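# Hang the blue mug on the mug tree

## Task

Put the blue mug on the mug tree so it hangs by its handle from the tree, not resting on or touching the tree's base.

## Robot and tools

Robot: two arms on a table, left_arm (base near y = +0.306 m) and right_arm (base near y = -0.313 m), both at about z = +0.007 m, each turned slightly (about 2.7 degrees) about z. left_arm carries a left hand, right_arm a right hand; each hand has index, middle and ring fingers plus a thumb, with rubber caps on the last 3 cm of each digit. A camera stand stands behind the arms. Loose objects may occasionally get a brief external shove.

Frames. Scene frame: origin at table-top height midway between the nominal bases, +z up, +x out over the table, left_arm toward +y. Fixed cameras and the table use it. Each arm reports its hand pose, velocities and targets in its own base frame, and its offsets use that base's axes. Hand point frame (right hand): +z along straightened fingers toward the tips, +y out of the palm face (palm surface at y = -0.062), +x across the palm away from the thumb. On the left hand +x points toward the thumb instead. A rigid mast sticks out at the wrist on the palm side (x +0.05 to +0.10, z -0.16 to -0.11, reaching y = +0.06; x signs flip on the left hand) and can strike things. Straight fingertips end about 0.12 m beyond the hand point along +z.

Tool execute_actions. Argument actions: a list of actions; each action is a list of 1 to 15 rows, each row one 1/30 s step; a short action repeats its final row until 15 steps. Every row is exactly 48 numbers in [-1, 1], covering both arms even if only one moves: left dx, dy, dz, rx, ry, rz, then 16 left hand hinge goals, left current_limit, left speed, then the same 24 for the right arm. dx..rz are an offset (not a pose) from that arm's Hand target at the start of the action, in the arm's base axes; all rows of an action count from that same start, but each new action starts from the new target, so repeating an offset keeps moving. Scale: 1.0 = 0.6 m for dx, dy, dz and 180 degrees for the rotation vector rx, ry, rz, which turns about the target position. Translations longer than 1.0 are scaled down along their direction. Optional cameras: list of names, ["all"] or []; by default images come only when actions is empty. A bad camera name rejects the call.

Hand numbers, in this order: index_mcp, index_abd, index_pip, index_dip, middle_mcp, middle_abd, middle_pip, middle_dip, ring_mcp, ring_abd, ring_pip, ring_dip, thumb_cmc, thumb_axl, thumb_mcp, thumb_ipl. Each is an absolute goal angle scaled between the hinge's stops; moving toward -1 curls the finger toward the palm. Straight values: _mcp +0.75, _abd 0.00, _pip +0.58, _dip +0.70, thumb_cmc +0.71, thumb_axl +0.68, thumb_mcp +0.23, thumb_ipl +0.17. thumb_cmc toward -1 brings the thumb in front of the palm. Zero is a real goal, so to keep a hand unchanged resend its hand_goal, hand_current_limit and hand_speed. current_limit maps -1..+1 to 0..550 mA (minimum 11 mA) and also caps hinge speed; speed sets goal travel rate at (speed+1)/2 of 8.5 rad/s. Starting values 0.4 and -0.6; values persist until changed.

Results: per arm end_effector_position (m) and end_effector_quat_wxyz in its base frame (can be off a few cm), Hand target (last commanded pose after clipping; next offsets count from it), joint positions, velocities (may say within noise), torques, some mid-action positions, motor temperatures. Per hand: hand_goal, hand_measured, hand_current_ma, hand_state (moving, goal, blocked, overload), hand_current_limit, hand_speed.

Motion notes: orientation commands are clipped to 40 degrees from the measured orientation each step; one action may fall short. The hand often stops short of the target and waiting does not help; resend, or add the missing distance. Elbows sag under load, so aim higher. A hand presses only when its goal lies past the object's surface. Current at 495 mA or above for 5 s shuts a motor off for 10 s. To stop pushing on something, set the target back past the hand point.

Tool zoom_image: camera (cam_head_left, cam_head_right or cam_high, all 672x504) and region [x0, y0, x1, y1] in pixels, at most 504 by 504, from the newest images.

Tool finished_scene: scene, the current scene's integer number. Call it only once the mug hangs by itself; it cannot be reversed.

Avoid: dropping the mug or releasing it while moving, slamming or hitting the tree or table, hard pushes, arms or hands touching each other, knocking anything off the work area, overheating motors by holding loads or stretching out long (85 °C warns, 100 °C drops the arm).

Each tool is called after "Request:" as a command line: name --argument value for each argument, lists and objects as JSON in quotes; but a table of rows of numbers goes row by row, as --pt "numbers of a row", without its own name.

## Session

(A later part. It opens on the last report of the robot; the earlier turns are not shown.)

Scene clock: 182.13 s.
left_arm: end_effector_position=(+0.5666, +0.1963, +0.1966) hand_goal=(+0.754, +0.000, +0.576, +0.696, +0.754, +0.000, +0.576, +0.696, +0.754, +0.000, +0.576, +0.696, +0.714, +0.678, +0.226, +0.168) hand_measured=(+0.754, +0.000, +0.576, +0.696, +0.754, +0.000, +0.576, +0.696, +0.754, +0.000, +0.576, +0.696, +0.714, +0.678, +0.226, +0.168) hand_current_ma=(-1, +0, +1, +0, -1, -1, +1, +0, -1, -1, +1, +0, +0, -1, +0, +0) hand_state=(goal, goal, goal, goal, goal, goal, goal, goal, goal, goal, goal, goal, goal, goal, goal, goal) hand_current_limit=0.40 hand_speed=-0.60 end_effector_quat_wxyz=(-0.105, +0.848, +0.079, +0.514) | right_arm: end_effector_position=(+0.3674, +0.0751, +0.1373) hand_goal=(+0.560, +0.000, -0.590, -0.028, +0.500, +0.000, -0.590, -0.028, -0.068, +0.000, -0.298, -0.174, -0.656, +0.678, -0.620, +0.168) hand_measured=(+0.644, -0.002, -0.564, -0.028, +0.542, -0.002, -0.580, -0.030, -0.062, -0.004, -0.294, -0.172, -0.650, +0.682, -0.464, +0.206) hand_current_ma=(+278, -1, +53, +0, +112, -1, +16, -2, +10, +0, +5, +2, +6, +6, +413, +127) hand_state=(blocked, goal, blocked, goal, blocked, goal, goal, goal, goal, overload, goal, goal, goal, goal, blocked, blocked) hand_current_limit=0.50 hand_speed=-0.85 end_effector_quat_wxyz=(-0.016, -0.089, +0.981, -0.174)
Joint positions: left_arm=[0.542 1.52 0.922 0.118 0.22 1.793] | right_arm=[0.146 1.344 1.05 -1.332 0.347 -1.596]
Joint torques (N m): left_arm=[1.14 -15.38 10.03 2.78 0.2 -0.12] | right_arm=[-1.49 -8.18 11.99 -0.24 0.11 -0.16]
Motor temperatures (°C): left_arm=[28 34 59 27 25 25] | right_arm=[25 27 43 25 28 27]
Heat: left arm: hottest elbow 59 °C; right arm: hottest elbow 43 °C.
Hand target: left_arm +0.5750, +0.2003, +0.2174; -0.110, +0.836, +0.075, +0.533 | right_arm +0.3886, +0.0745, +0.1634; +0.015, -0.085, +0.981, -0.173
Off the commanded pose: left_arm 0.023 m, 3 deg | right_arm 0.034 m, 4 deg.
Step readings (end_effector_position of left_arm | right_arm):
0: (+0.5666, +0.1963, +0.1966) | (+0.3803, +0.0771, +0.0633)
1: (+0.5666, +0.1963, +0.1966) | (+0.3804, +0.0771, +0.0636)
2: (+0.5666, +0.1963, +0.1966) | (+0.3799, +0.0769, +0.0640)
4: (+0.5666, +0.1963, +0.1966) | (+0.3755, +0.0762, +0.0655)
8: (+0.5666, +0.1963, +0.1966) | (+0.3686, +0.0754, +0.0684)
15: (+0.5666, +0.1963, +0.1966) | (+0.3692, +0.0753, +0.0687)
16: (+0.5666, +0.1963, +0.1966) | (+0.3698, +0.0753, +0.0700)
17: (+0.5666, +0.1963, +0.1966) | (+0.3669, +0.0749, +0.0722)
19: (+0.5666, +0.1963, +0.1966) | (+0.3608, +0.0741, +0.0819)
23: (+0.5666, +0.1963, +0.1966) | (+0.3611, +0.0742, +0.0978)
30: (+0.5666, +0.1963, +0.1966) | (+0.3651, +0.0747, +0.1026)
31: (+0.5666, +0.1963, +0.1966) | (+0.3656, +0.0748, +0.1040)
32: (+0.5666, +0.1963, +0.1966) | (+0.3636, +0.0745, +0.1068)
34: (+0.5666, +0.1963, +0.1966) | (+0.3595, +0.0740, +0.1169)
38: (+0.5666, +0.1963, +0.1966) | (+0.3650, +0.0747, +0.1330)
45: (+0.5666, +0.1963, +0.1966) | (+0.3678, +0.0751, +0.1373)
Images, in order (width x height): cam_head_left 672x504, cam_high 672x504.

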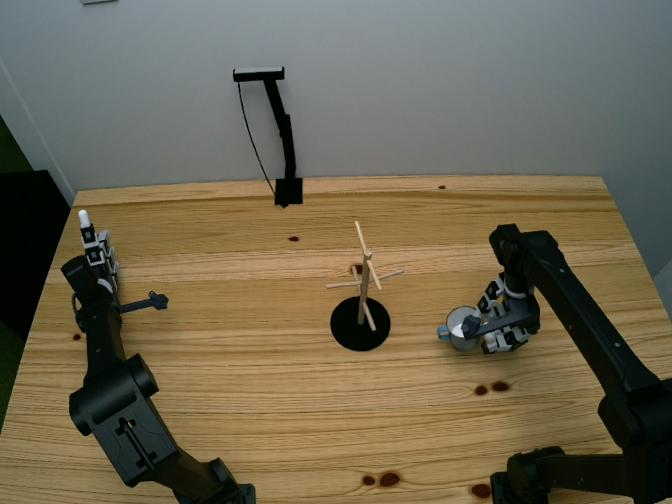

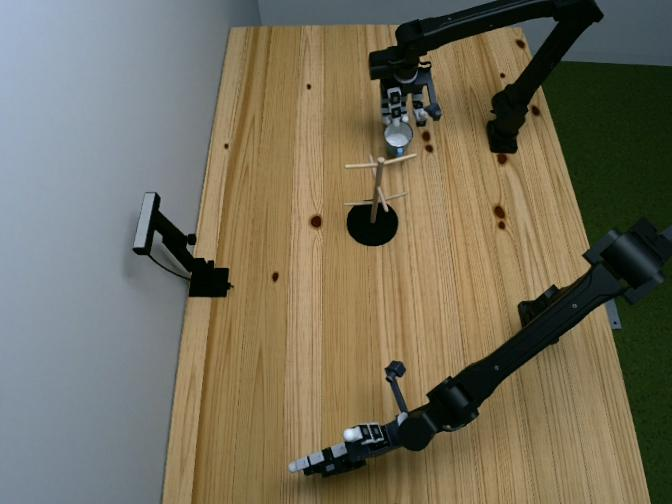

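Request:
execute_actions --actions '[[[0,0,0,0,0,0,0.754,0,0.576,0.696,0.754,0,0.576,0.696,0.754,0,0.576,0.696,0.714,0.678,0.226,0.168,0.4,-0.6,0,0,0.06,0,0,0.028,0.56,0,-0.591,-0.029,0.50,0,-0.591,-0.029,-0.0685,0,-0.299,-0.174,-0.657,0.677,-0.62,0.168,0.5,-0.85]],[[0,0,0,0,0,0,0.754,0,0.576,0.696,0.754,0,0.576,0.696,0.754,0,0.576,0.696,0.714,0.678,0.226,0.168,0.4,-0.6,0,0,0.06,0.0805,0.0216,0,0.56,0,-0.591,-0.029,0.50,0,-0.591,-0.029,-0.0685,0,-0.299,-0.174,-0.657,0.677,-0.62,0.168,0.5,-0.85]],[[0,0,0,0,0,0,0.754,0,0.576,0.696,0.754,0,0.576,0.696,0.754,0,0.576,0.696,0.714,0.678,0.226,0.168,0.4,-0.6,0,0,0.06,0.094,0.0252,0,0.56,0,-0.591,-0.029,0.50,0,-0.591,-0.029,-0.0685,0,-0.299,-0.174,-0.657,0.677,-0.62,0.168,0.5,-0.85]],[[0,0,0,0,0,0,0.754,0,0.576,0.696,0.754,0,0.576,0.696,0.754,0,0.576,0.696,0.714,0.678,0.226,0.168,0.4,-0.6,0,0,0.03,0.094,0.0252,0,0.56,0,-0.591,-0.029,0.50,0,-0.591,-0.029,-0.0685,0,-0.299,-0.174,-0.657,0.677,-0.62,0.168,0.5,-0.85]]]' --cameras '["cam_head_left","cam_head_right","cam_high"]'

Request:
zoom_image --camera "cam_head_left" --region '[410, 210, 570, 330]'

Request:
zoom_image --camera "cam_high" --region '[330, 60, 450, 150]'

Scene clock: 198.73 s.
left_arm: end_effector_position=(+0.5666, +0.1963, +0.1966) hand_goal=(+0.754, +0.000, +0.576, +0.696, +0.754, +0.000, +0.576, +0.696, +0.754, +0.000, +0.576, +0.696, +0.714, +0.678, +0.226, +0.168) hand_measured=(+0.754, +0.000, +0.576, +0.696, +0.754, +0.000, +0.576, +0.696, +0.754, +0.000, +0.576, +0.696, +0.714, +0.678, +0.226, +0.168) hand_current_ma=(-1, +0, +1, +0, -1, -1, +1, +0, -1, -1, +1, +0, +0, -1, +0, +0) hand_state=(goal, goal, goal, goal, goal, goal, goal, goal, goal, goal, goal, goal, goal, goal, goal, goal) hand_current_limit=0.40 hand_speed=-0.60 end_effector_quat_wxyz=(-0.105, +0.848, +0.079, +0.514) | right_arm: end_effector_position=(+0.3834, +0.0764, +0.2699) hand_goal=(+0.560, +0.000, -0.590, -0.028, +0.500, +0.000, -0.590, -0.028, -0.068, +0.000, -0.298, -0.174, -0.656, +0.678, -0.620, +0.168) hand_measured=(+0.578, +0.000, -0.576, -0.028, +0.506, -0.002, -0.584, -0.030, -0.058, -0.004, -0.294, -0.172, -0.672, +0.662, -0.604, +0.176) hand_current_ma=(+36, +0, +21, +0, +7, -1, +7, -2, +16, +0, +4, +2, -30, -36, +38, +19) hand_state=(goal, goal, goal, goal, goal, goal, goal, goal, goal, overload, goal, goal, goal, goal, goal, goal) hand_current_limit=0.50 hand_speed=-0.85 end_effector_quat_wxyz=(-0.039, -0.113, +0.960, +0.254)
Joint positions: left_arm=[0.542 1.52 0.922 0.118 0.22 1.793] | right_arm=[-0.205 1.471 1.304 -1.658 -0.457 -2.07]
Joint torques (N m): left_arm=[1.14 -15.33 10.04 2.78 0.19 -0.12] | right_arm=[-1.32 -9.76 10.63 -0.83 -0.7 -0.21]
Motor temperatures (°C): left_arm=[28 34 59 27 25 25] | right_arm=[25 27 49 25 28 27]
Heat: left arm: hottest elbow 59 °C; right arm: hottest elbow 49 °C.
Hand target: left_arm +0.5750, +0.2003, +0.2174; -0.110, +0.836, +0.075, +0.533 | right_arm +0.3886, +0.0744, +0.2895; -0.034, -0.126, +0.958, +0.256
Off the commanded pose: left_arm 0.023 m, 3 deg | right_arm 0.020 m, 2 deg.
joint sent to its limit (right arm) — joint 4 (wrist pitch), lower limit. The joint targets still meet the commanded pose.
Step readings (end_effector_position of left_arm | right_arm):
0: (+0.5666, +0.1963, +0.1966) | (+0.3674, +0.0751, +0.1373)
1: (+0.5666, +0.1963, +0.1966) | (+0.3675, +0.0752, +0.1387)
2: (+0.5666, +0.1963, +0.1966) | (+0.3665, +0.0754, +0.1413)
4: (+0.5666, +0.1963, +0.1966) | (+0.3639, +0.0754, +0.1513)
8: (+0.5666, +0.1963, +0.1966) | (+0.3695, +0.0766, +0.1677)
15: (+0.5666, +0.1963, +0.1966) | (+0.3704, +0.0769, +0.1719)
16: (+0.5666, +0.1963, +0.1966) | (+0.3694, +0.0824, +0.1747)
17: (+0.5666, +0.1963, +0.1966) | (+0.3671, +0.0959, +0.1825)
19: (+0.5666, +0.1963, +0.1966) | (+0.3660, +0.0924, +0.1980)
23: (+0.5666, +0.1963, +0.1966) | (+0.3775, +0.0723, +0.2157)
30: (+0.5666, +0.1963, +0.1966) | (+0.3750, +0.0714, +0.2179)
31: (+0.5666, +0.1963, +0.1966) | (+0.3756, +0.0778, +0.2228)
32: (+0.5666, +0.1963, +0.1966) | (+0.3758, +0.0902, +0.2367)
34: (+0.5666, +0.1963, +0.1966) | (+0.3742, +0.0922, +0.2519)
38: (+0.5666, +0.1963, +0.1966) | (+0.3823, +0.0765, +0.2522)
45: (+0.5666, +0.1963, +0.1966) | (+0.3797, +0.0746, +0.2499)
46: (+0.5666, +0.1963, +0.1966) | (+0.3796, +0.0796, +0.2558)
47: (+0.5666, +0.1963, +0.1966) | (+0.3806, +0.0877, +0.2718)
49: (+0.5666, +0.1963, +0.1966) | (+0.3810, +0.0890, +0.2816)
53: (+0.5666, +0.1963, +0.1966) | (+0.3844, +0.0789, +0.2716)
60: (+0.5666, +0.1963, +0.1966) | (+0.3839, +0.0764, +0.2698)

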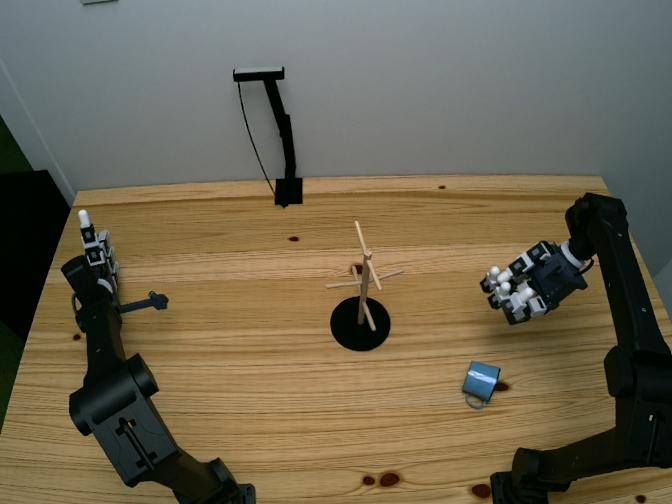

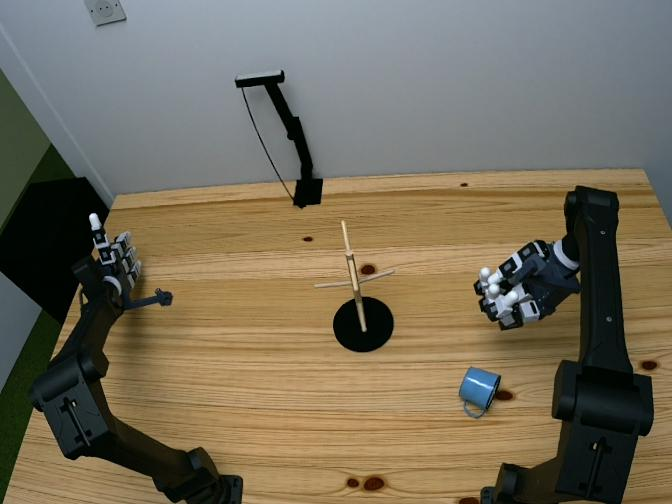

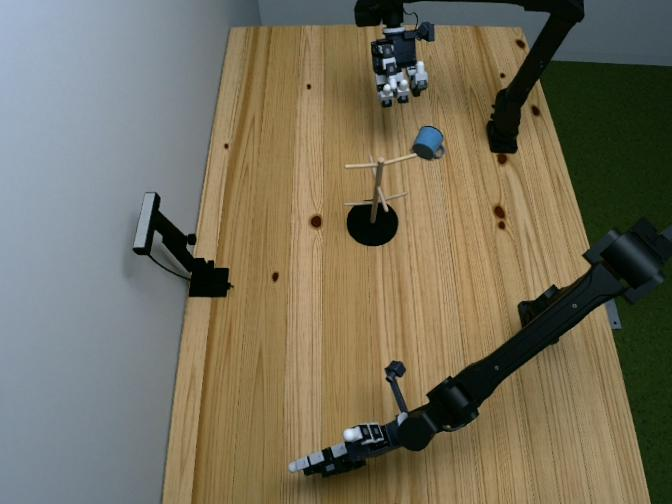

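Scaled by 3.150 from the camera's 672x504 image, which has a finer 960x720 frame.

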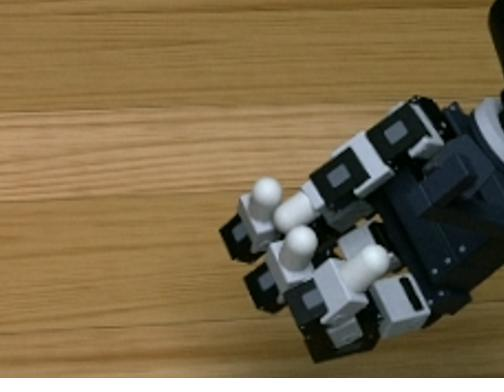

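Scaled by 4.200 from the camera's 672x504 image, which has a finer 960x720 frame.

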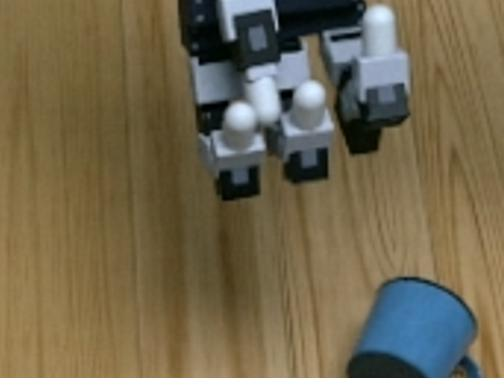

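Request:
execute_actions --actions '[]'

Request:
zoom_image --camera "cam_head_left" --region '[440, 345, 520, 415]'

Request:
zoom_image --camera "cam_head_right" --region '[440, 350, 520, 420]'

Request:
zoom_image --camera "cam_high" --region '[390, 110, 470, 180]'

Scene clock: 206.03 s.
left_arm: end_effector_position=(+0.5666, +0.1963, +0.1966) hand_goal=(+0.754, +0.000, +0.576, +0.696, +0.754, +0.000, +0.576, +0.696, +0.754, +0.000, +0.576, +0.696, +0.714, +0.678, +0.226, +0.168) hand_measured=(+0.754, +0.000, +0.576, +0.696, +0.754, +0.000, +0.576, +0.696, +0.754, +0.000, +0.576, +0.696, +0.714, +0.678, +0.226, +0.168) hand_current_ma=(-1, +0, +1, +0, -1, -1, +1, +0, -1, -1, +1, +0, +0, -1, +0, +0) hand_state=(goal, goal, goal, goal, goal, goal, goal, goal, goal, goal, goal, goal, goal, goal, goal, goal) hand_current_limit=0.40 hand_speed=-0.60 end_effector_quat_wxyz=(-0.105, +0.848, +0.079, +0.514) | right_arm: end_effector_position=(+0.3834, +0.0764, +0.2699) hand_goal=(+0.560, +0.000, -0.590, -0.028, +0.500, +0.000, -0.590, -0.028, -0.068, +0.000, -0.298, -0.174, -0.656, +0.678, -0.620, +0.168) hand_measured=(+0.578, +0.000, -0.576, -0.028, +0.506, -0.002, -0.584, -0.030, -0.058, -0.004, -0.294, -0.172, -0.672, +0.662, -0.604, +0.176) hand_current_ma=(+36, +0, +21, +0, +7, -1, +7, -2, +16, +0, +4, +2, -30, -36, +38, +19) hand_state=(goal, goal, goal, goal, goal, goal, goal, goal, goal, overload, goal, goal, goal, goal, goal, goal) hand_current_limit=0.50 hand_speed=-0.85 end_effector_quat_wxyz=(-0.039, -0.113, +0.960, +0.254)
Joint positions: left_arm=[0.542 1.52 0.922 0.118 0.22 1.793] | right_arm=[-0.205 1.471 1.304 -1.658 -0.457 -2.07]
Joint velocities: within noise
Joint torques (N m): left_arm=[1.14 -15.44 10.02 2.78 0.2 -0.11] | right_arm=[-1.08 -9.41 10.55 -0.84 -0.68 -0.2]
Motor temperatures (°C): left_arm=[28 34 59 27 25 25] | right_arm=[25 27 50 25 29 27]
Heat: left arm: hottest elbow 59 °C; right arm: hottest elbow 50 °C.
Hand target: left_arm +0.5750, +0.2003, +0.2174; -0.110, +0.836, +0.075, +0.533 | right_arm +0.3886, +0.0744, +0.2895; -0.034, -0.126, +0.958, +0.256
Off the commanded pose: left_arm 0.023 m, 3 deg | right_arm 0.020 m, 2 deg.

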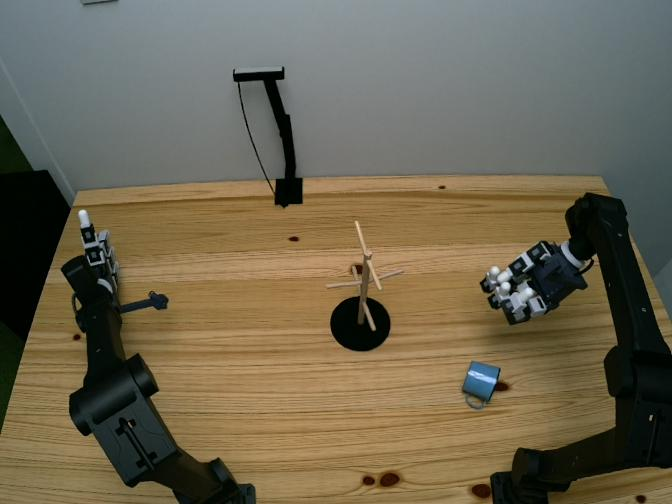

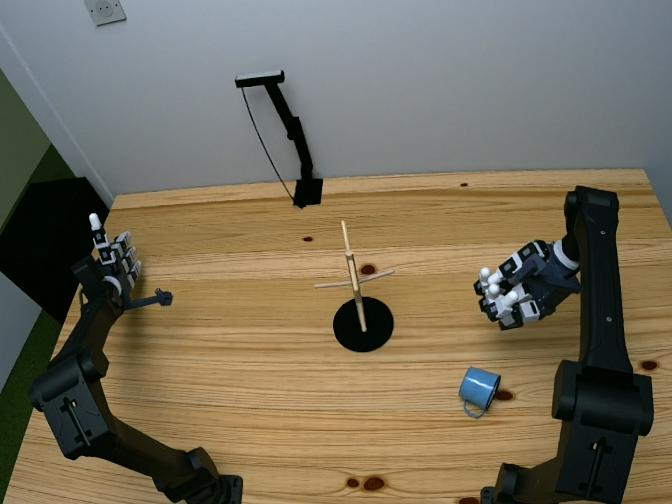

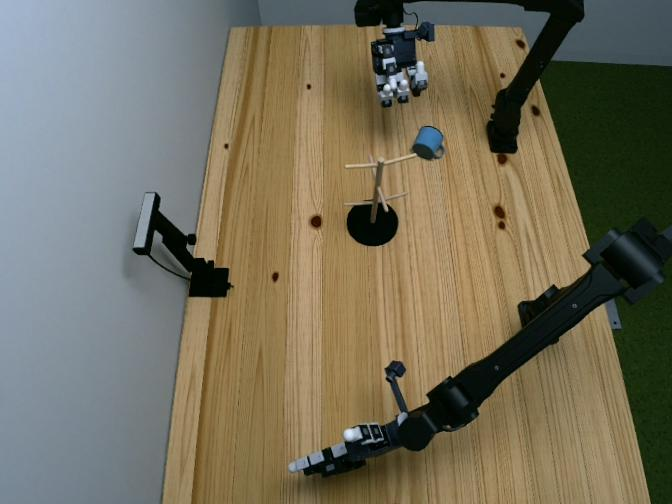

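Scaled by 6.300 from the camera's 672x504 image, which has a finer 960x720 frame.

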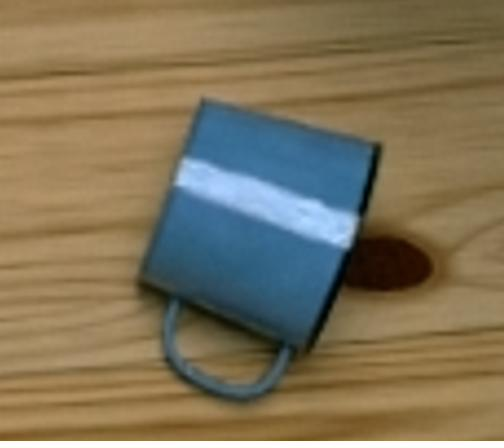

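Scaled by 6.300 from the camera's 672x504 image, which has a finer 960x720 frame.

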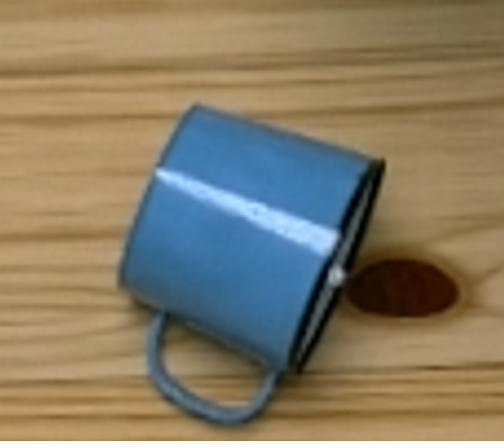

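Scaled by 6.300 from the camera's 672x504 image, which has a finer 960x720 frame.

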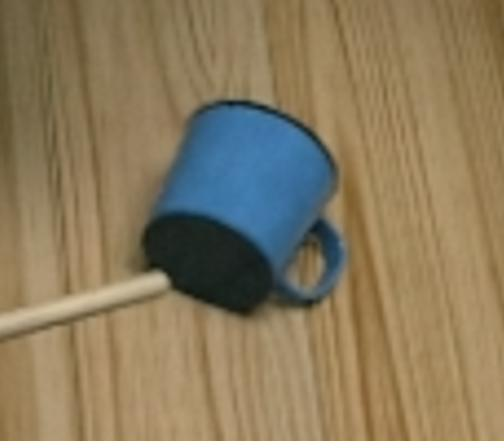

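Request:
execute_actions --actions '[[[0,0,0,0,0,0,0.754,0,0.576,0.696,0.754,0,0.576,0.696,0.754,0,0.576,0.696,0.714,0.678,0.226,0.168,0.4,-0.6,-0.067,-0.053,-0.02,-0.0427,-0.0123,-0.0495,0.3,0,0.2,0.3,0.3,0,0.2,0.3,-0.4,0,-0.153,-0.174,-0.657,0.677,0.2247,0.168,0.3,-0.6]],[[0,0,0,0,0,0,0.754,0,0.576,0.696,0.754,0,0.576,0.696,0.754,0,0.576,0.696,0.714,0.678,0.226,0.168,0.4,-0.6,-0.067,-0.053,-0.04,-0.0427,-0.0123,-0.0495,-0.1,0,0.5766,0.6957,-0.1,0,0.5766,0.6957,-0.617,0,-0.153,-0.174,-0.657,0.677,0.2247,0.168,0.3,-0.6]],[[0,0,0,0,0,0,0.754,0,0.576,0.696,0.754,0,0.576,0.696,0.754,0,0.576,0.696,0.714,0.678,0.226,0.168,0.4,-0.6,-0.067,-0.053,-0.05,-0.0427,-0.0123,-0.0495,-0.384,0,0.5766,0.6957,-0.384,0,0.5766,0.6957,-0.617,0,-0.153,-0.174,-0.657,0.677,0.2247,0.168,0.3,-0.6]],[[0,0,0,0,0,0,0.754,0,0.576,0.696,0.754,0,0.576,0.696,0.754,0,0.576,0.696,0.714,0.678,0.226,0.168,0.4,-0.6,-0.067,-0.053,-0.05,-0.0427,-0.0123,-0.0495,-0.384,0,0.5766,0.6957,-0.384,0,0.5766,0.6957,-0.617,0,-0.153,-0.174,-0.657,0.677,0.2247,0.168,0.3,-0.6]]]' --cameras '["cam_head_left","cam_head_right","cam_high"]'

Request:
zoom_image --camera "cam_head_left" --region '[440, 300, 600, 420]'

Request:
zoom_image --camera "cam_high" --region '[370, 50, 530, 170]'

Scene clock: 714.70 s.
left_arm: end_effector_position=(+0.5666, +0.1963, +0.1966) hand_goal=(+0.754, +0.000, +0.576, +0.696, +0.754, +0.000, +0.576, +0.696, +0.754, +0.000, +0.576, +0.696, +0.714, +0.678, +0.226, +0.168) hand_measured=(+0.754, +0.000, +0.576, +0.696, +0.754, +0.000, +0.576, +0.696, +0.754, +0.000, +0.576, +0.696, +0.714, +0.678, +0.226, +0.168) hand_current_ma=(-1, +0, +1, +0, -1, -1, +1, +0, -1, -1, +1, +0, +0, -1, +0, +0) hand_state=(goal, goal, goal, goal, goal, goal, goal, goal, goal, goal, goal, goal, goal, goal, goal, goal) hand_current_limit=0.40 hand_speed=-0.60 end_effector_quat_wxyz=(-0.105, +0.848, +0.079, +0.514) | right_arm: end_effector_position=(+0.2197, -0.0474, +0.1856) hand_goal=(-0.384, +0.000, +0.576, +0.696, -0.384, +0.000, +0.576, +0.696, -0.616, +0.000, -0.152, -0.174, -0.656, +0.678, +0.224, +0.168) hand_measured=(-0.370, +0.000, +0.578, +0.694, -0.370, +0.000, +0.578, +0.694, -0.606, +0.000, -0.152, -0.172, -0.656, +0.676, +0.218, +0.168) hand_current_ma=(+23, +0, +1, -2, +24, +0, +1, -2, +15, +0, +0, +2, +0, -1, -9, +0) hand_state=(goal, goal, goal, goal, goal, goal, goal, goal, goal, overload, goal, goal, goal, goal, goal, goal) hand_current_limit=0.30 hand_speed=-0.60 end_effector_quat_wxyz=(+0.068, +0.161, +0.985, -0.011)
Joint positions: left_arm=[0.542 1.52 0.922 0.118 0.22 1.793] | right_arm=[-0.647 0.765 0.728 -1.404 -0.043 -1.891]
Joint torques (N m): left_arm=[1.14 -15.38 10.04 2.8 0.2 -0.11] | right_arm=[-1.08 -0.38 9.5 0.87 -0.43 -0.06]
Motor temperatures (°C): left_arm=[28 35 62 28 25 25] | right_arm=[25 28 60 25 33 27]
Heat: left arm: hottest elbow 62 °C; right arm: hottest elbow 60 °C.
Hand target: left_arm +0.5750, +0.2003, +0.2174; -0.110, +0.836, +0.075, +0.533 | right_arm +0.2278, -0.0527, +0.1934; +0.085, +0.164, +0.983, -0.014
Off the commanded pose: left_arm 0.023 m, 3 deg | right_arm 0.013 m, 2 deg.
Step readings (end_effector_position of left_arm | right_arm):
0: (+0.5666, +0.1963, +0.1966) | (+0.3834, +0.0764, +0.2699)
1: (+0.5666, +0.1963, +0.1966) | (+0.3820, +0.0736, +0.2673)
2: (+0.5666, +0.1963, +0.1966) | (+0.3761, +0.0647, +0.2579)
4: (+0.5666, +0.1963, +0.1966) | (+0.3556, +0.0566, +0.2538)
8: (+0.5666, +0.1963, +0.1966) | (+0.3397, +0.0468, +0.2731)
15: (+0.5666, +0.1963, +0.1966) | (+0.3418, +0.0450, +0.2738)
16: (+0.5666, +0.1963, +0.1966) | (+0.3408, +0.0415, +0.2682)
17: (+0.5666, +0.1963, +0.1966) | (+0.3375, +0.0329, +0.2568)
19: (+0.5666, +0.1963, +0.1966) | (+0.3151, +0.0236, +0.2406)
23: (+0.5666, +0.1963, +0.1966) | (+0.2957, +0.0159, +0.2469)
30: (+0.5666, +0.1963, +0.1966) | (+0.2970, +0.0153, +0.2480)
31: (+0.5666, +0.1963, +0.1966) | (+0.2962, +0.0116, +0.2432)
32: (+0.5666, +0.1963, +0.1966) | (+0.2951, +0.0024, +0.2330)
34: (+0.5666, +0.1963, +0.1966) | (+0.2744, -0.0087, +0.2162)
38: (+0.5666, +0.1963, +0.1966) | (+0.2562, -0.0145, +0.2179)
45: (+0.5666, +0.1963, +0.1966) | (+0.2572, -0.0151, +0.2174)
46: (+0.5666, +0.1963, +0.1966) | (+0.2561, -0.0191, +0.2132)
47: (+0.5666, +0.1963, +0.1966) | (+0.2552, -0.0293, +0.2047)
49: (+0.5666, +0.1963, +0.1966) | (+0.2350, -0.0405, +0.1894)
53: (+0.5666, +0.1963, +0.1966) | (+0.2184, -0.0464, +0.1868)
60: (+0.5666, +0.1963, +0.1966) | (+0.2197, -0.0473, +0.1859)

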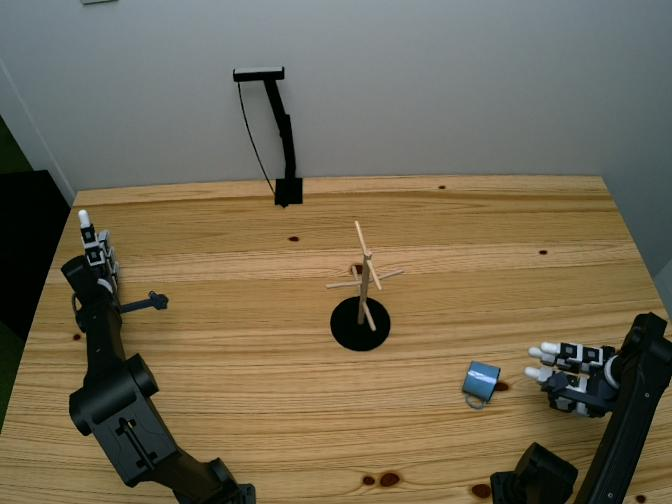

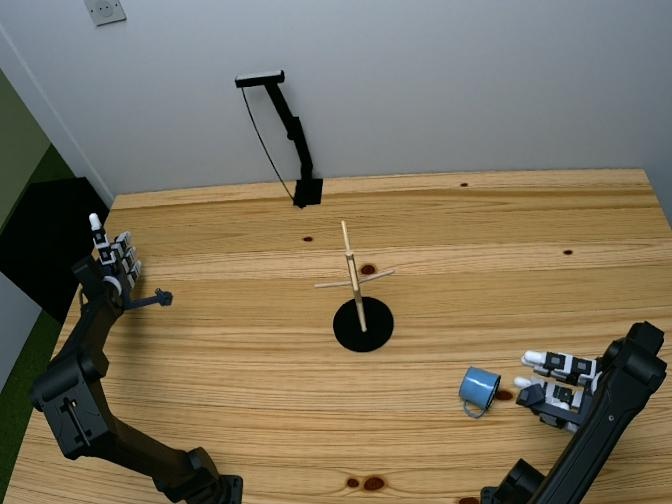

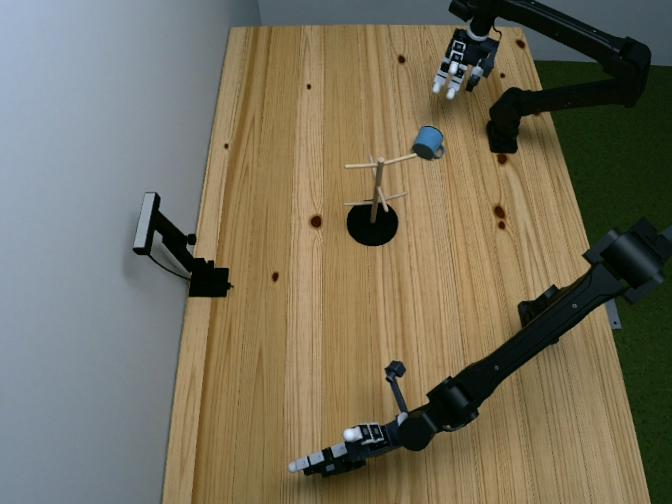

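Scaled by 3.150 from the camera's 672x504 image, which has a finer 960x720 frame.

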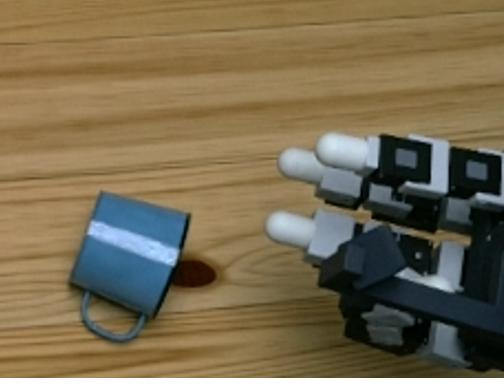

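Scaled by 3.150 from the camera's 672x504 image, which has a finer 960x720 frame.

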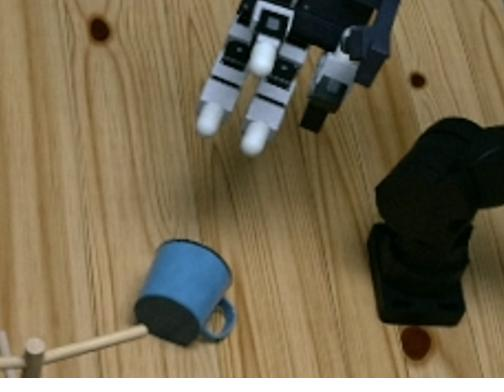

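Request:
execute_actions --actions '[[[0,0,0,0,0,0,0.754,0,0.576,0.696,0.754,0,0.576,0.696,0.754,0,0.576,0.696,0.714,0.678,0.226,0.168,0.4,-0.6,0,0,-0.085,0,0,0,-0.384,0,0.5766,0.6957,-0.384,0,0.5766,0.6957,-0.617,0,-0.153,-0.174,-0.657,0.677,0.2247,0.168,0.3,-0.6]],[[0,0,0,0,0,0,0.754,0,0.576,0.696,0.754,0,0.576,0.696,0.754,0,0.576,0.696,0.714,0.678,0.226,0.168,0.4,-0.6,0,0,-0.085,0,0,0,-0.384,0,0.5766,0.6957,-0.384,0,0.5766,0.6957,-0.617,0,-0.153,-0.174,-0.657,0.677,0.2247,0.168,0.3,-0.6]],[[0,0,0,0,0,0,0.754,0,0.576,0.696,0.754,0,0.576,0.696,0.754,0,0.576,0.696,0.714,0.678,0.226,0.168,0.4,-0.6,0,0,-0.07,0,0,0,-0.384,0,0.5766,0.6957,-0.384,0,0.5766,0.6957,-0.617,0,-0.153,-0.174,-0.657,0.677,0.2247,0.168,0.3,-0.6]]]' --cameras '["cam_head_left","cam_head_right","cam_high"]'

Request:
zoom_image --camera "cam_head_left" --region '[440, 320, 560, 410]'

Request:
zoom_image --camera "cam_high" --region '[390, 70, 510, 160]'

Request:
zoom_image --camera "cam_head_right" --region '[440, 330, 560, 420]'

Scene clock: 730.03 s.
left_arm: end_effector_position=(+0.5666, +0.1963, +0.1966) hand_goal=(+0.754, +0.000, +0.576, +0.696, +0.754, +0.000, +0.576, +0.696, +0.754, +0.000, +0.576, +0.696, +0.714, +0.678, +0.226, +0.168) hand_measured=(+0.754, +0.000, +0.576, +0.696, +0.754, +0.000, +0.576, +0.696, +0.754, +0.000, +0.576, +0.696, +0.714, +0.678, +0.226, +0.168) hand_current_ma=(-1, +0, +1, +0, -1, -1, +1, +0, -1, -1, +1, +0, +0, -1, +0, +0) hand_state=(goal, goal, goal, goal, goal, goal, goal, goal, goal, goal, goal, goal, goal, goal, goal, goal) hand_current_limit=0.40 hand_speed=-0.60 end_effector_quat_wxyz=(-0.105, +0.848, +0.079, +0.514) | right_arm: end_effector_position=(+0.2194, -0.0462, +0.0442) hand_goal=(-0.384, +0.000, +0.576, +0.696, -0.384, +0.000, +0.576, +0.696, -0.616, +0.000, -0.152, -0.174, -0.656, +0.678, +0.224, +0.168) hand_measured=(-0.376, +0.000, +0.578, +0.694, -0.376, +0.000, +0.578, +0.694, -0.608, +0.000, -0.152, -0.172, -0.658, +0.676, +0.220, +0.168) hand_current_ma=(+13, +0, +1, -2, +12, +0, +1, -2, +11, +0, +0, +2, -2, -1, -6, +0) hand_state=(goal, goal, goal, goal, goal, goal, goal, goal, goal, overload, goal, goal, goal, goal, goal, goal) hand_current_limit=0.30 hand_speed=-0.60 end_effector_quat_wxyz=(+0.068, +0.159, +0.985, -0.009)
Joint positions: left_arm=[0.542 1.52 0.922 0.118 0.22 1.793] | right_arm=[-0.648 0.91 0.404 -0.936 -0.047 -1.895]
Joint torques (N m): left_arm=[1.14 -15.38 10.02 2.78 0.19 -0.12] | right_arm=[-1.08 -1.32 8.01 0.87 -0.27 -0.01]
Motor temperatures (°C): left_arm=[28 35 63 28 25 25] | right_arm=[25 28 57 25 33 27]
Heat: left arm: hottest elbow 63 °C; right arm: hottest elbow 57 °C.
Hand target: left_arm +0.5750, +0.2003, +0.2174; -0.110, +0.836, +0.075, +0.533 | right_arm +0.2278, -0.0527, +0.0493; +0.085, +0.163, +0.983, -0.014
Off the commanded pose: left_arm 0.023 m, 3 deg | right_arm 0.012 m, 2 deg.
Step readings (end_effector_position of left_arm | right_arm):
0: (+0.5666, +0.1963, +0.1966) | (+0.2197, -0.0474, +0.1856)
1: (+0.5666, +0.1963, +0.1966) | (+0.2203, -0.0474, +0.1823)
2: (+0.5666, +0.1963, +0.1966) | (+0.2259, -0.0513, +0.1745)
4: (+0.5666, +0.1963, +0.1966) | (+0.2240, -0.0499, +0.1560)
8: (+0.5666, +0.1963, +0.1966) | (+0.2169, -0.0445, +0.1346)
15: (+0.5666, +0.1963, +0.1966) | (+0.2189, -0.0460, +0.1342)
16: (+0.5666, +0.1963, +0.1966) | (+0.2195, -0.0462, +0.1313)
17: (+0.5666, +0.1963, +0.1966) | (+0.2249, -0.0503, +0.1242)
19: (+0.5666, +0.1963, +0.1966) | (+0.2242, -0.0497, +0.1075)
23: (+0.5666, +0.1963, +0.1966) | (+0.2163, -0.0438, +0.0856)
30: (+0.5666, +0.1963, +0.1966) | (+0.2187, -0.0456, +0.0844)
31: (+0.5666, +0.1963, +0.1966) | (+0.2192, -0.0460, +0.0819)
32: (+0.5666, +0.1963, +0.1966) | (+0.2238, -0.0495, +0.0761)
34: (+0.5666, +0.1963, +0.1966) | (+0.2235, -0.0493, +0.0634)
38: (+0.5666, +0.1963, +0.1966) | (+0.2177, -0.0450, +0.0454)
45: (+0.5666, +0.1963, +0.1966) | (+0.2194, -0.0462, +0.0442)

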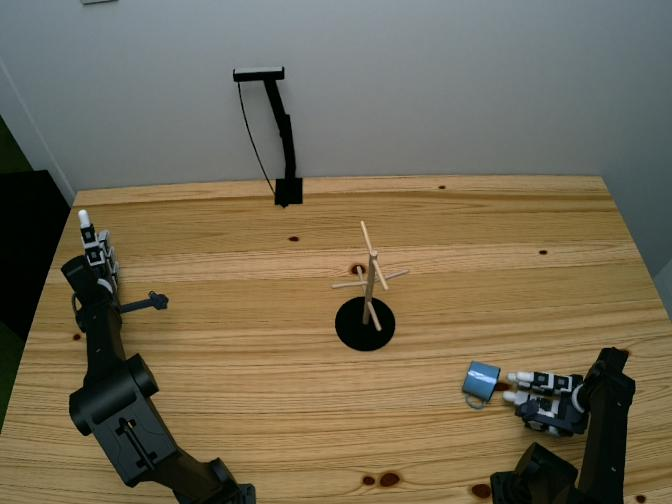

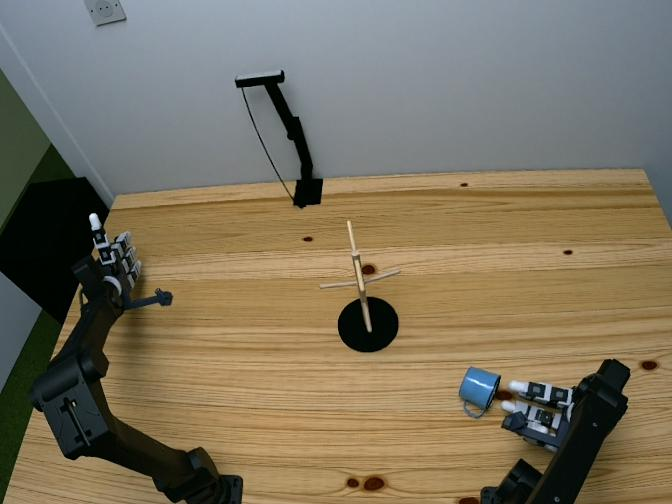

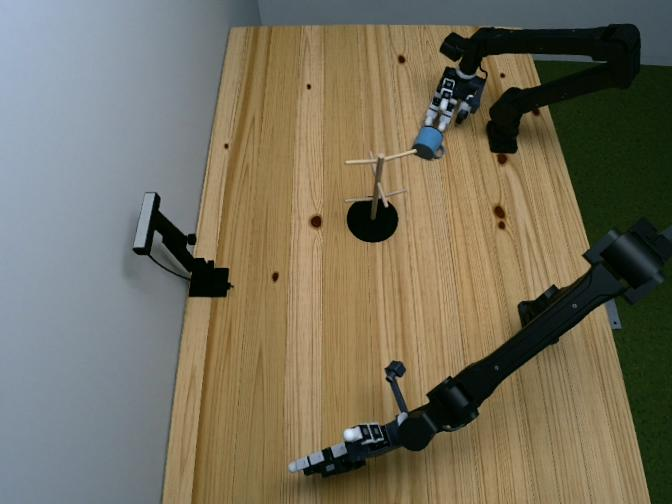

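Scaled by 4.200 from the camera's 672x504 image, which has a finer 960x720 frame.

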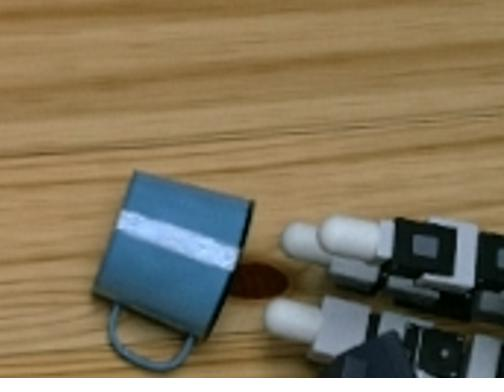

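Scaled by 4.200 from the camera's 672x504 image, which has a finer 960x720 frame.

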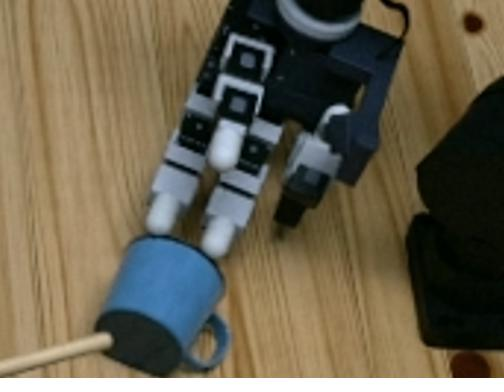

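Scaled by 4.200 from the camera's 672x504 image, which has a finer 960x720 frame.

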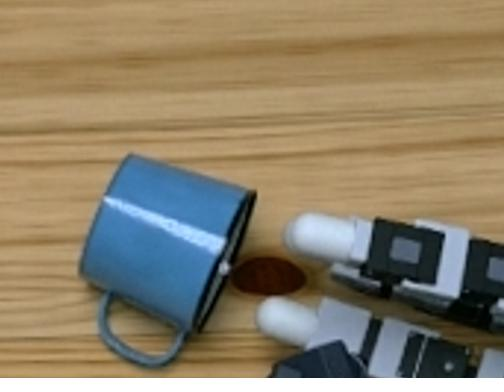

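Request:
execute_actions --actions '[]'

Request:
zoom_image --camera "cam_head_left" --region '[420, 300, 580, 420]'

Request:
zoom_image --camera "cam_high" --region '[400, 270, 560, 390]'

Scene clock: 768.30 s.
left_arm: end_effector_position=(+0.5666, +0.1963, +0.1966) hand_goal=(+0.754, +0.000, +0.576, +0.696, +0.754, +0.000, +0.576, +0.696, +0.754, +0.000, +0.576, +0.696, +0.714, +0.678, +0.226, +0.168) hand_measured=(+0.754, +0.000, +0.576, +0.696, +0.754, +0.000, +0.576, +0.696, +0.754, +0.000, +0.576, +0.696, +0.714, +0.678, +0.226, +0.168) hand_current_ma=(-1, +0, +1, +0, -1, -1, +1, +0, -1, -1, +1, +0, +0, -1, +0, +0) hand_state=(goal, goal, goal, goal, goal, goal, goal, goal, goal, goal, goal, goal, goal, goal, goal, goal) hand_current_limit=0.40 hand_speed=-0.60 end_effector_quat_wxyz=(-0.105, +0.848, +0.079, +0.514) | right_arm: end_effector_position=(+0.2194, -0.0462, +0.0442) hand_goal=(-0.384, +0.000, +0.576, +0.696, -0.384, +0.000, +0.576, +0.696, -0.616, +0.000, -0.152, -0.174, -0.656, +0.678, +0.224, +0.168) hand_measured=(-0.376, +0.000, +0.578, +0.694, -0.376, +0.000, +0.578, +0.694, -0.608, +0.000, -0.152, -0.172, -0.658, +0.676, +0.220, +0.168) hand_current_ma=(+13, +0, +1, -2, +12, +0, +1, -2, +11, +0, +0, +2, -2, -1, -6, +0) hand_state=(goal, goal, goal, goal, goal, goal, goal, goal, goal, overload, goal, goal, goal, goal, goal, goal) hand_current_limit=0.30 hand_speed=-0.60 end_effector_quat_wxyz=(+0.068, +0.159, +0.985, -0.009)
Joint positions: left_arm=[0.542 1.52 0.922 0.118 0.22 1.793] | right_arm=[-0.648 0.91 0.404 -0.936 -0.047 -1.895]
Joint velocities: within noise
Joint torques (N m): left_arm=[1.08 -15.44 10.04 2.76 0.2 -0.11] | right_arm=[-1.2 -1.2 7.98 0.9 -0.27 0]
Motor temperatures (°C): left_arm=[28 35 63 28 25 25] | right_arm=[25 27 54 25 32 27]
Heat: left arm: hottest elbow 63 °C; right arm: hottest elbow 54 °C.
Hand target: left_arm +0.5750, +0.2003, +0.2174; -0.110, +0.836, +0.075, +0.533 | right_arm +0.2278, -0.0527, +0.0493; +0.085, +0.163, +0.983, -0.014
Off the commanded pose: left_arm 0.023 m, 3 deg | right_arm 0.012 m, 2 deg.

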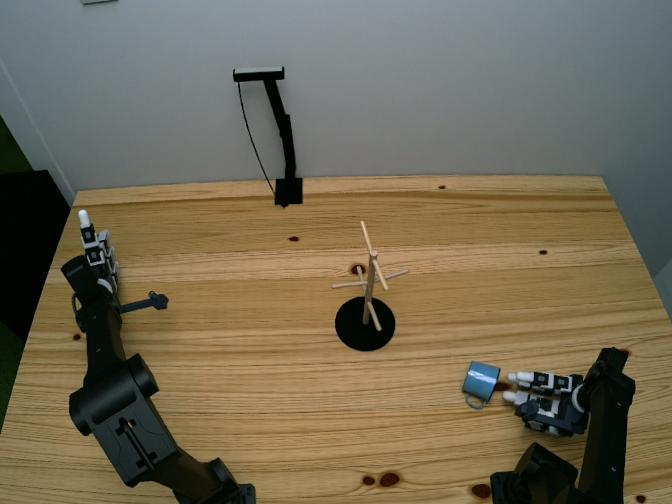

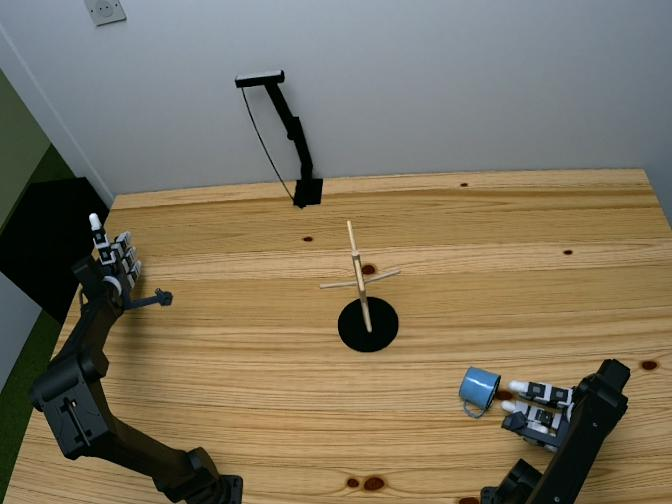

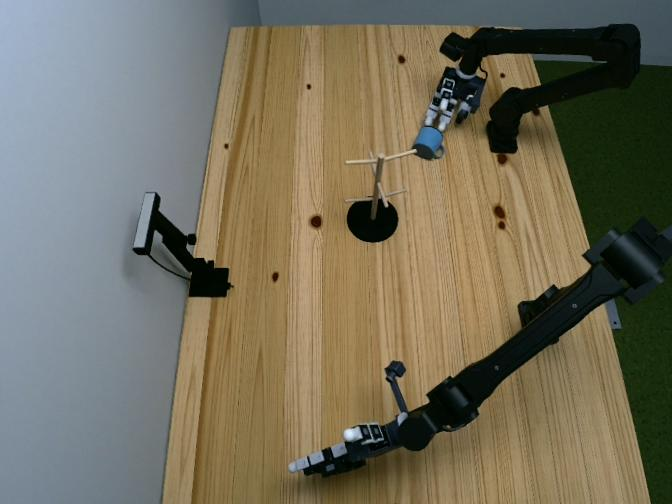

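Scaled by 3.150 from the camera's 672x504 image, which has a finer 960x720 frame.

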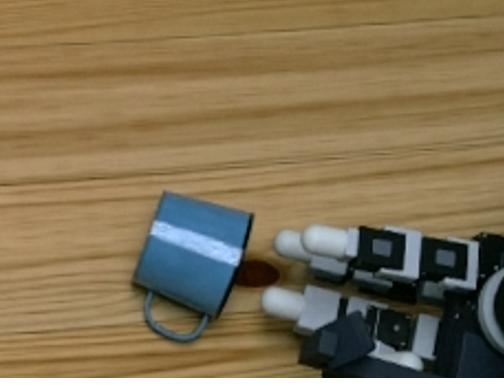

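Scaled by 3.150 from the camera's 672x504 image, which has a finer 960x720 frame.

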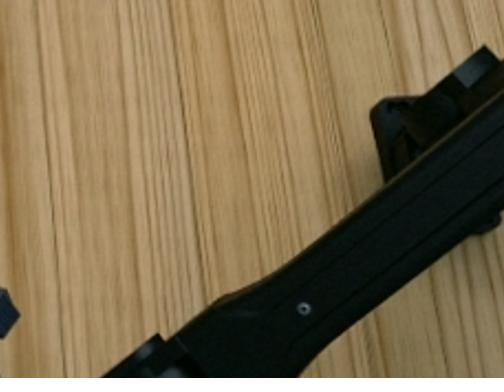

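Request:
zoom_image --camera "cam_high" --region '[400, 90, 500, 165]'

Request:
zoom_image --camera "cam_head_right" --region '[440, 345, 560, 435]'

Scaled by 5.040 from the camera's 672x504 image, which has a finer 960x720 frame.

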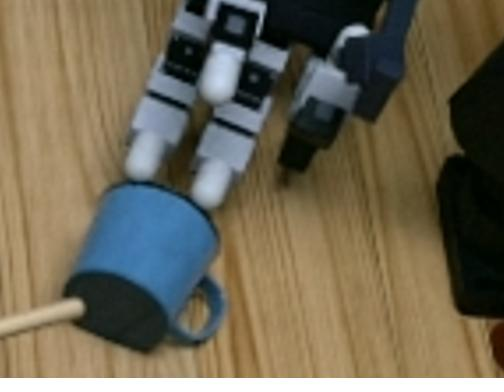

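Scaled by 4.200 from the camera's 672x504 image, which has a finer 960x720 frame.

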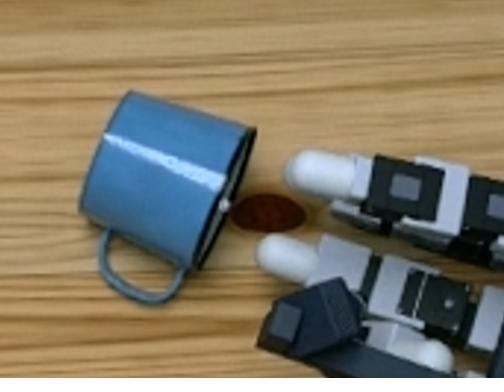

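Request:
execute_actions --actions '[[[0,0,0,0,0,0,0.754,0,0.576,0.696,0.754,0,0.576,0.696,0.754,0,0.576,0.696,0.714,0.678,0.226,0.168,0.4,-0.6,0,0,0,0,0,0,-0.384,-0.1,0.5766,0.6957,-0.384,0.1,0.5766,0.6957,-0.617,0,-0.153,-0.174,-0.657,0.677,0.2247,0.168,0.3,-0.6]],[[0,0,0,0,0,0,0.754,0,0.576,0.696,0.754,0,0.576,0.696,0.754,0,0.576,0.696,0.714,0.678,0.226,0.168,0.4,-0.6,0.0108,0.0315,-0.005,0,0,0,-0.384,-0.1,0.5766,0.6957,-0.384,0.1,0.5766,0.6957,-0.617,0,-0.153,-0.174,-0.657,0.677,0.2247,0.168,0.3,-0.6]]]' --cameras '["cam_head_left", "cam_high"]'

Request:
zoom_image --camera "cam_head_left" --region '[440, 320, 560, 410]'

Request:
zoom_image --camera "cam_high" --region '[400, 90, 500, 165]'

Scene clock: 804.30 s.
left_arm: end_effector_position=(+0.5666, +0.1963, +0.1966) hand_goal=(+0.754, +0.000, +0.576, +0.696, +0.754, +0.000, +0.576, +0.696, +0.754, +0.000, +0.576, +0.696, +0.714, +0.678, +0.226, +0.168) hand_measured=(+0.754, +0.000, +0.576, +0.696, +0.754, +0.000, +0.576, +0.696, +0.754, +0.000, +0.576, +0.696, +0.714, +0.678, +0.226, +0.168) hand_current_ma=(-1, +0, +1, +0, -1, -1, +1, +0, -1, -1, +1, +0, +0, -1, +0, +0) hand_state=(goal, goal, goal, goal, goal, goal, goal, goal, goal, goal, goal, goal, goal, goal, goal, goal) hand_current_limit=0.40 hand_speed=-0.60 end_effector_quat_wxyz=(-0.105, +0.848, +0.079, +0.514) | right_arm: end_effector_position=(+0.2275, -0.0324, +0.0445) hand_goal=(-0.384, -0.100, +0.576, +0.696, -0.384, +0.100, +0.576, +0.696, -0.616, +0.000, -0.152, -0.174, -0.656, +0.678, +0.224, +0.168) hand_measured=(-0.376, -0.094, +0.578, +0.694, -0.376, +0.092, +0.578, +0.694, -0.608, +0.000, -0.152, -0.172, -0.658, +0.676, +0.220, +0.168) hand_current_ma=(+13, +7, +1, -2, +13, -9, +1, -2, +11, +0, +0, +2, -2, -1, -6, +0) hand_state=(goal, goal, goal, goal, goal, goal, goal, goal, goal, overload, goal, goal, goal, goal, goal, goal) hand_current_limit=0.30 hand_speed=-0.60 end_effector_quat_wxyz=(+0.072, +0.159, +0.985, -0.011)
Joint positions: left_arm=[0.542 1.52 0.922 0.118 0.22 1.793] | right_arm=[-0.562 0.895 0.397 -0.931 -0.037 -1.809]
Joint torques (N m): left_arm=[1.14 -15.38 10.04 2.77 0.19 -0.11] | right_arm=[0.21 -1.49 7.39 0.99 -0.12 0.12]
Motor temperatures (°C): left_arm=[28 35 63 28 25 25] | right_arm=[25 27 53 25 32 27]
Heat: left arm: hottest elbow 63 °C; right arm: hottest elbow 53 °C.
Hand target: left_arm +0.5750, +0.2003, +0.2174; -0.110, +0.836, +0.075, +0.533 | right_arm +0.2343, -0.0339, +0.0465; +0.085, +0.164, +0.983, -0.014
Off the commanded pose: left_arm 0.023 m, 3 deg | right_arm 0.007 m, 2 deg.
Step readings (end_effector_position of left_arm | right_arm):
0: (+0.5666, +0.1963, +0.1966) | (+0.2194, -0.0462, +0.0442)
1: (+0.5666, +0.1963, +0.1966) | (+0.2194, -0.0462, +0.0442)
2: (+0.5666, +0.1963, +0.1966) | (+0.2194, -0.0462, +0.0442)
4: (+0.5666, +0.1963, +0.1966) | (+0.2194, -0.0462, +0.0442)
8: (+0.5666, +0.1963, +0.1966) | (+0.2194, -0.0462, +0.0442)
15: (+0.5666, +0.1963, +0.1966) | (+0.2194, -0.0462, +0.0442)
16: (+0.5666, +0.1963, +0.1966) | (+0.2201, -0.0460, +0.0441)
17: (+0.5666, +0.1963, +0.1966) | (+0.2217, -0.0435, +0.0440)
19: (+0.5666, +0.1963, +0.1966) | (+0.2238, -0.0360, +0.0443)
23: (+0.5666, +0.1963, +0.1966) | (+0.2257, -0.0313, +0.0442)
30: (+0.5666, +0.1963, +0.1966) | (+0.2272, -0.0322, +0.0444)
Images, in order (width x height): cam_head_left 672x504, cam_high 672x504.

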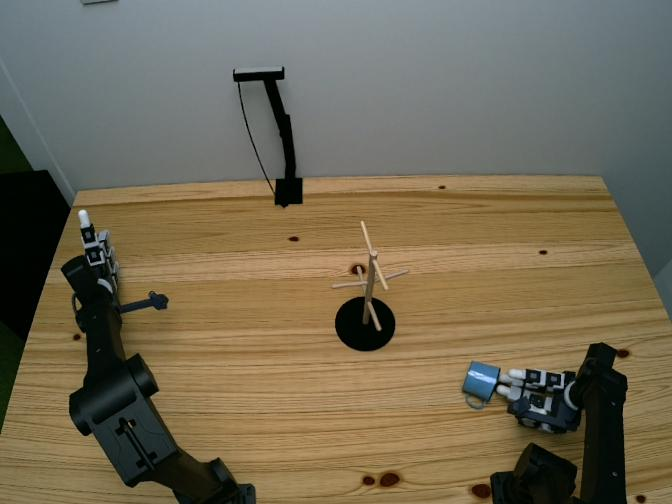

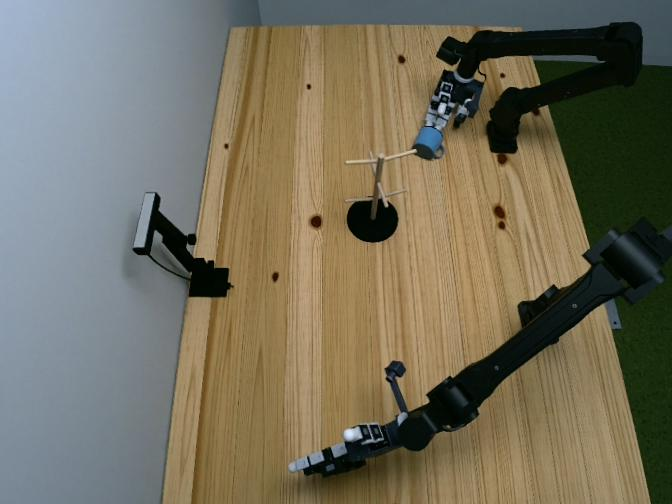

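Scaled by 4.200 from the camera's 672x504 image, which has a finer 960x720 frame.

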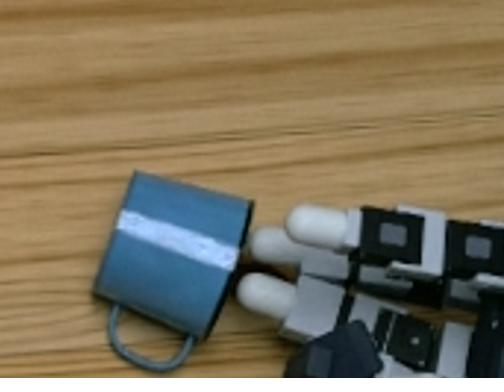

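Scaled by 5.040 from the camera's 672x504 image, which has a finer 960x720 frame.

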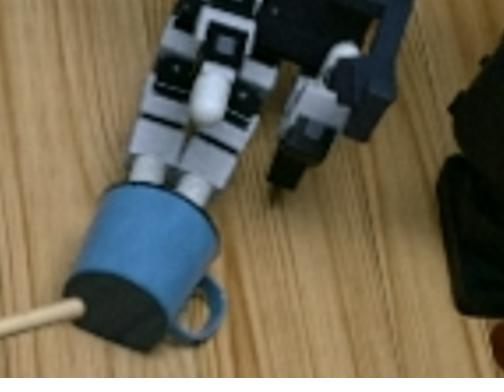

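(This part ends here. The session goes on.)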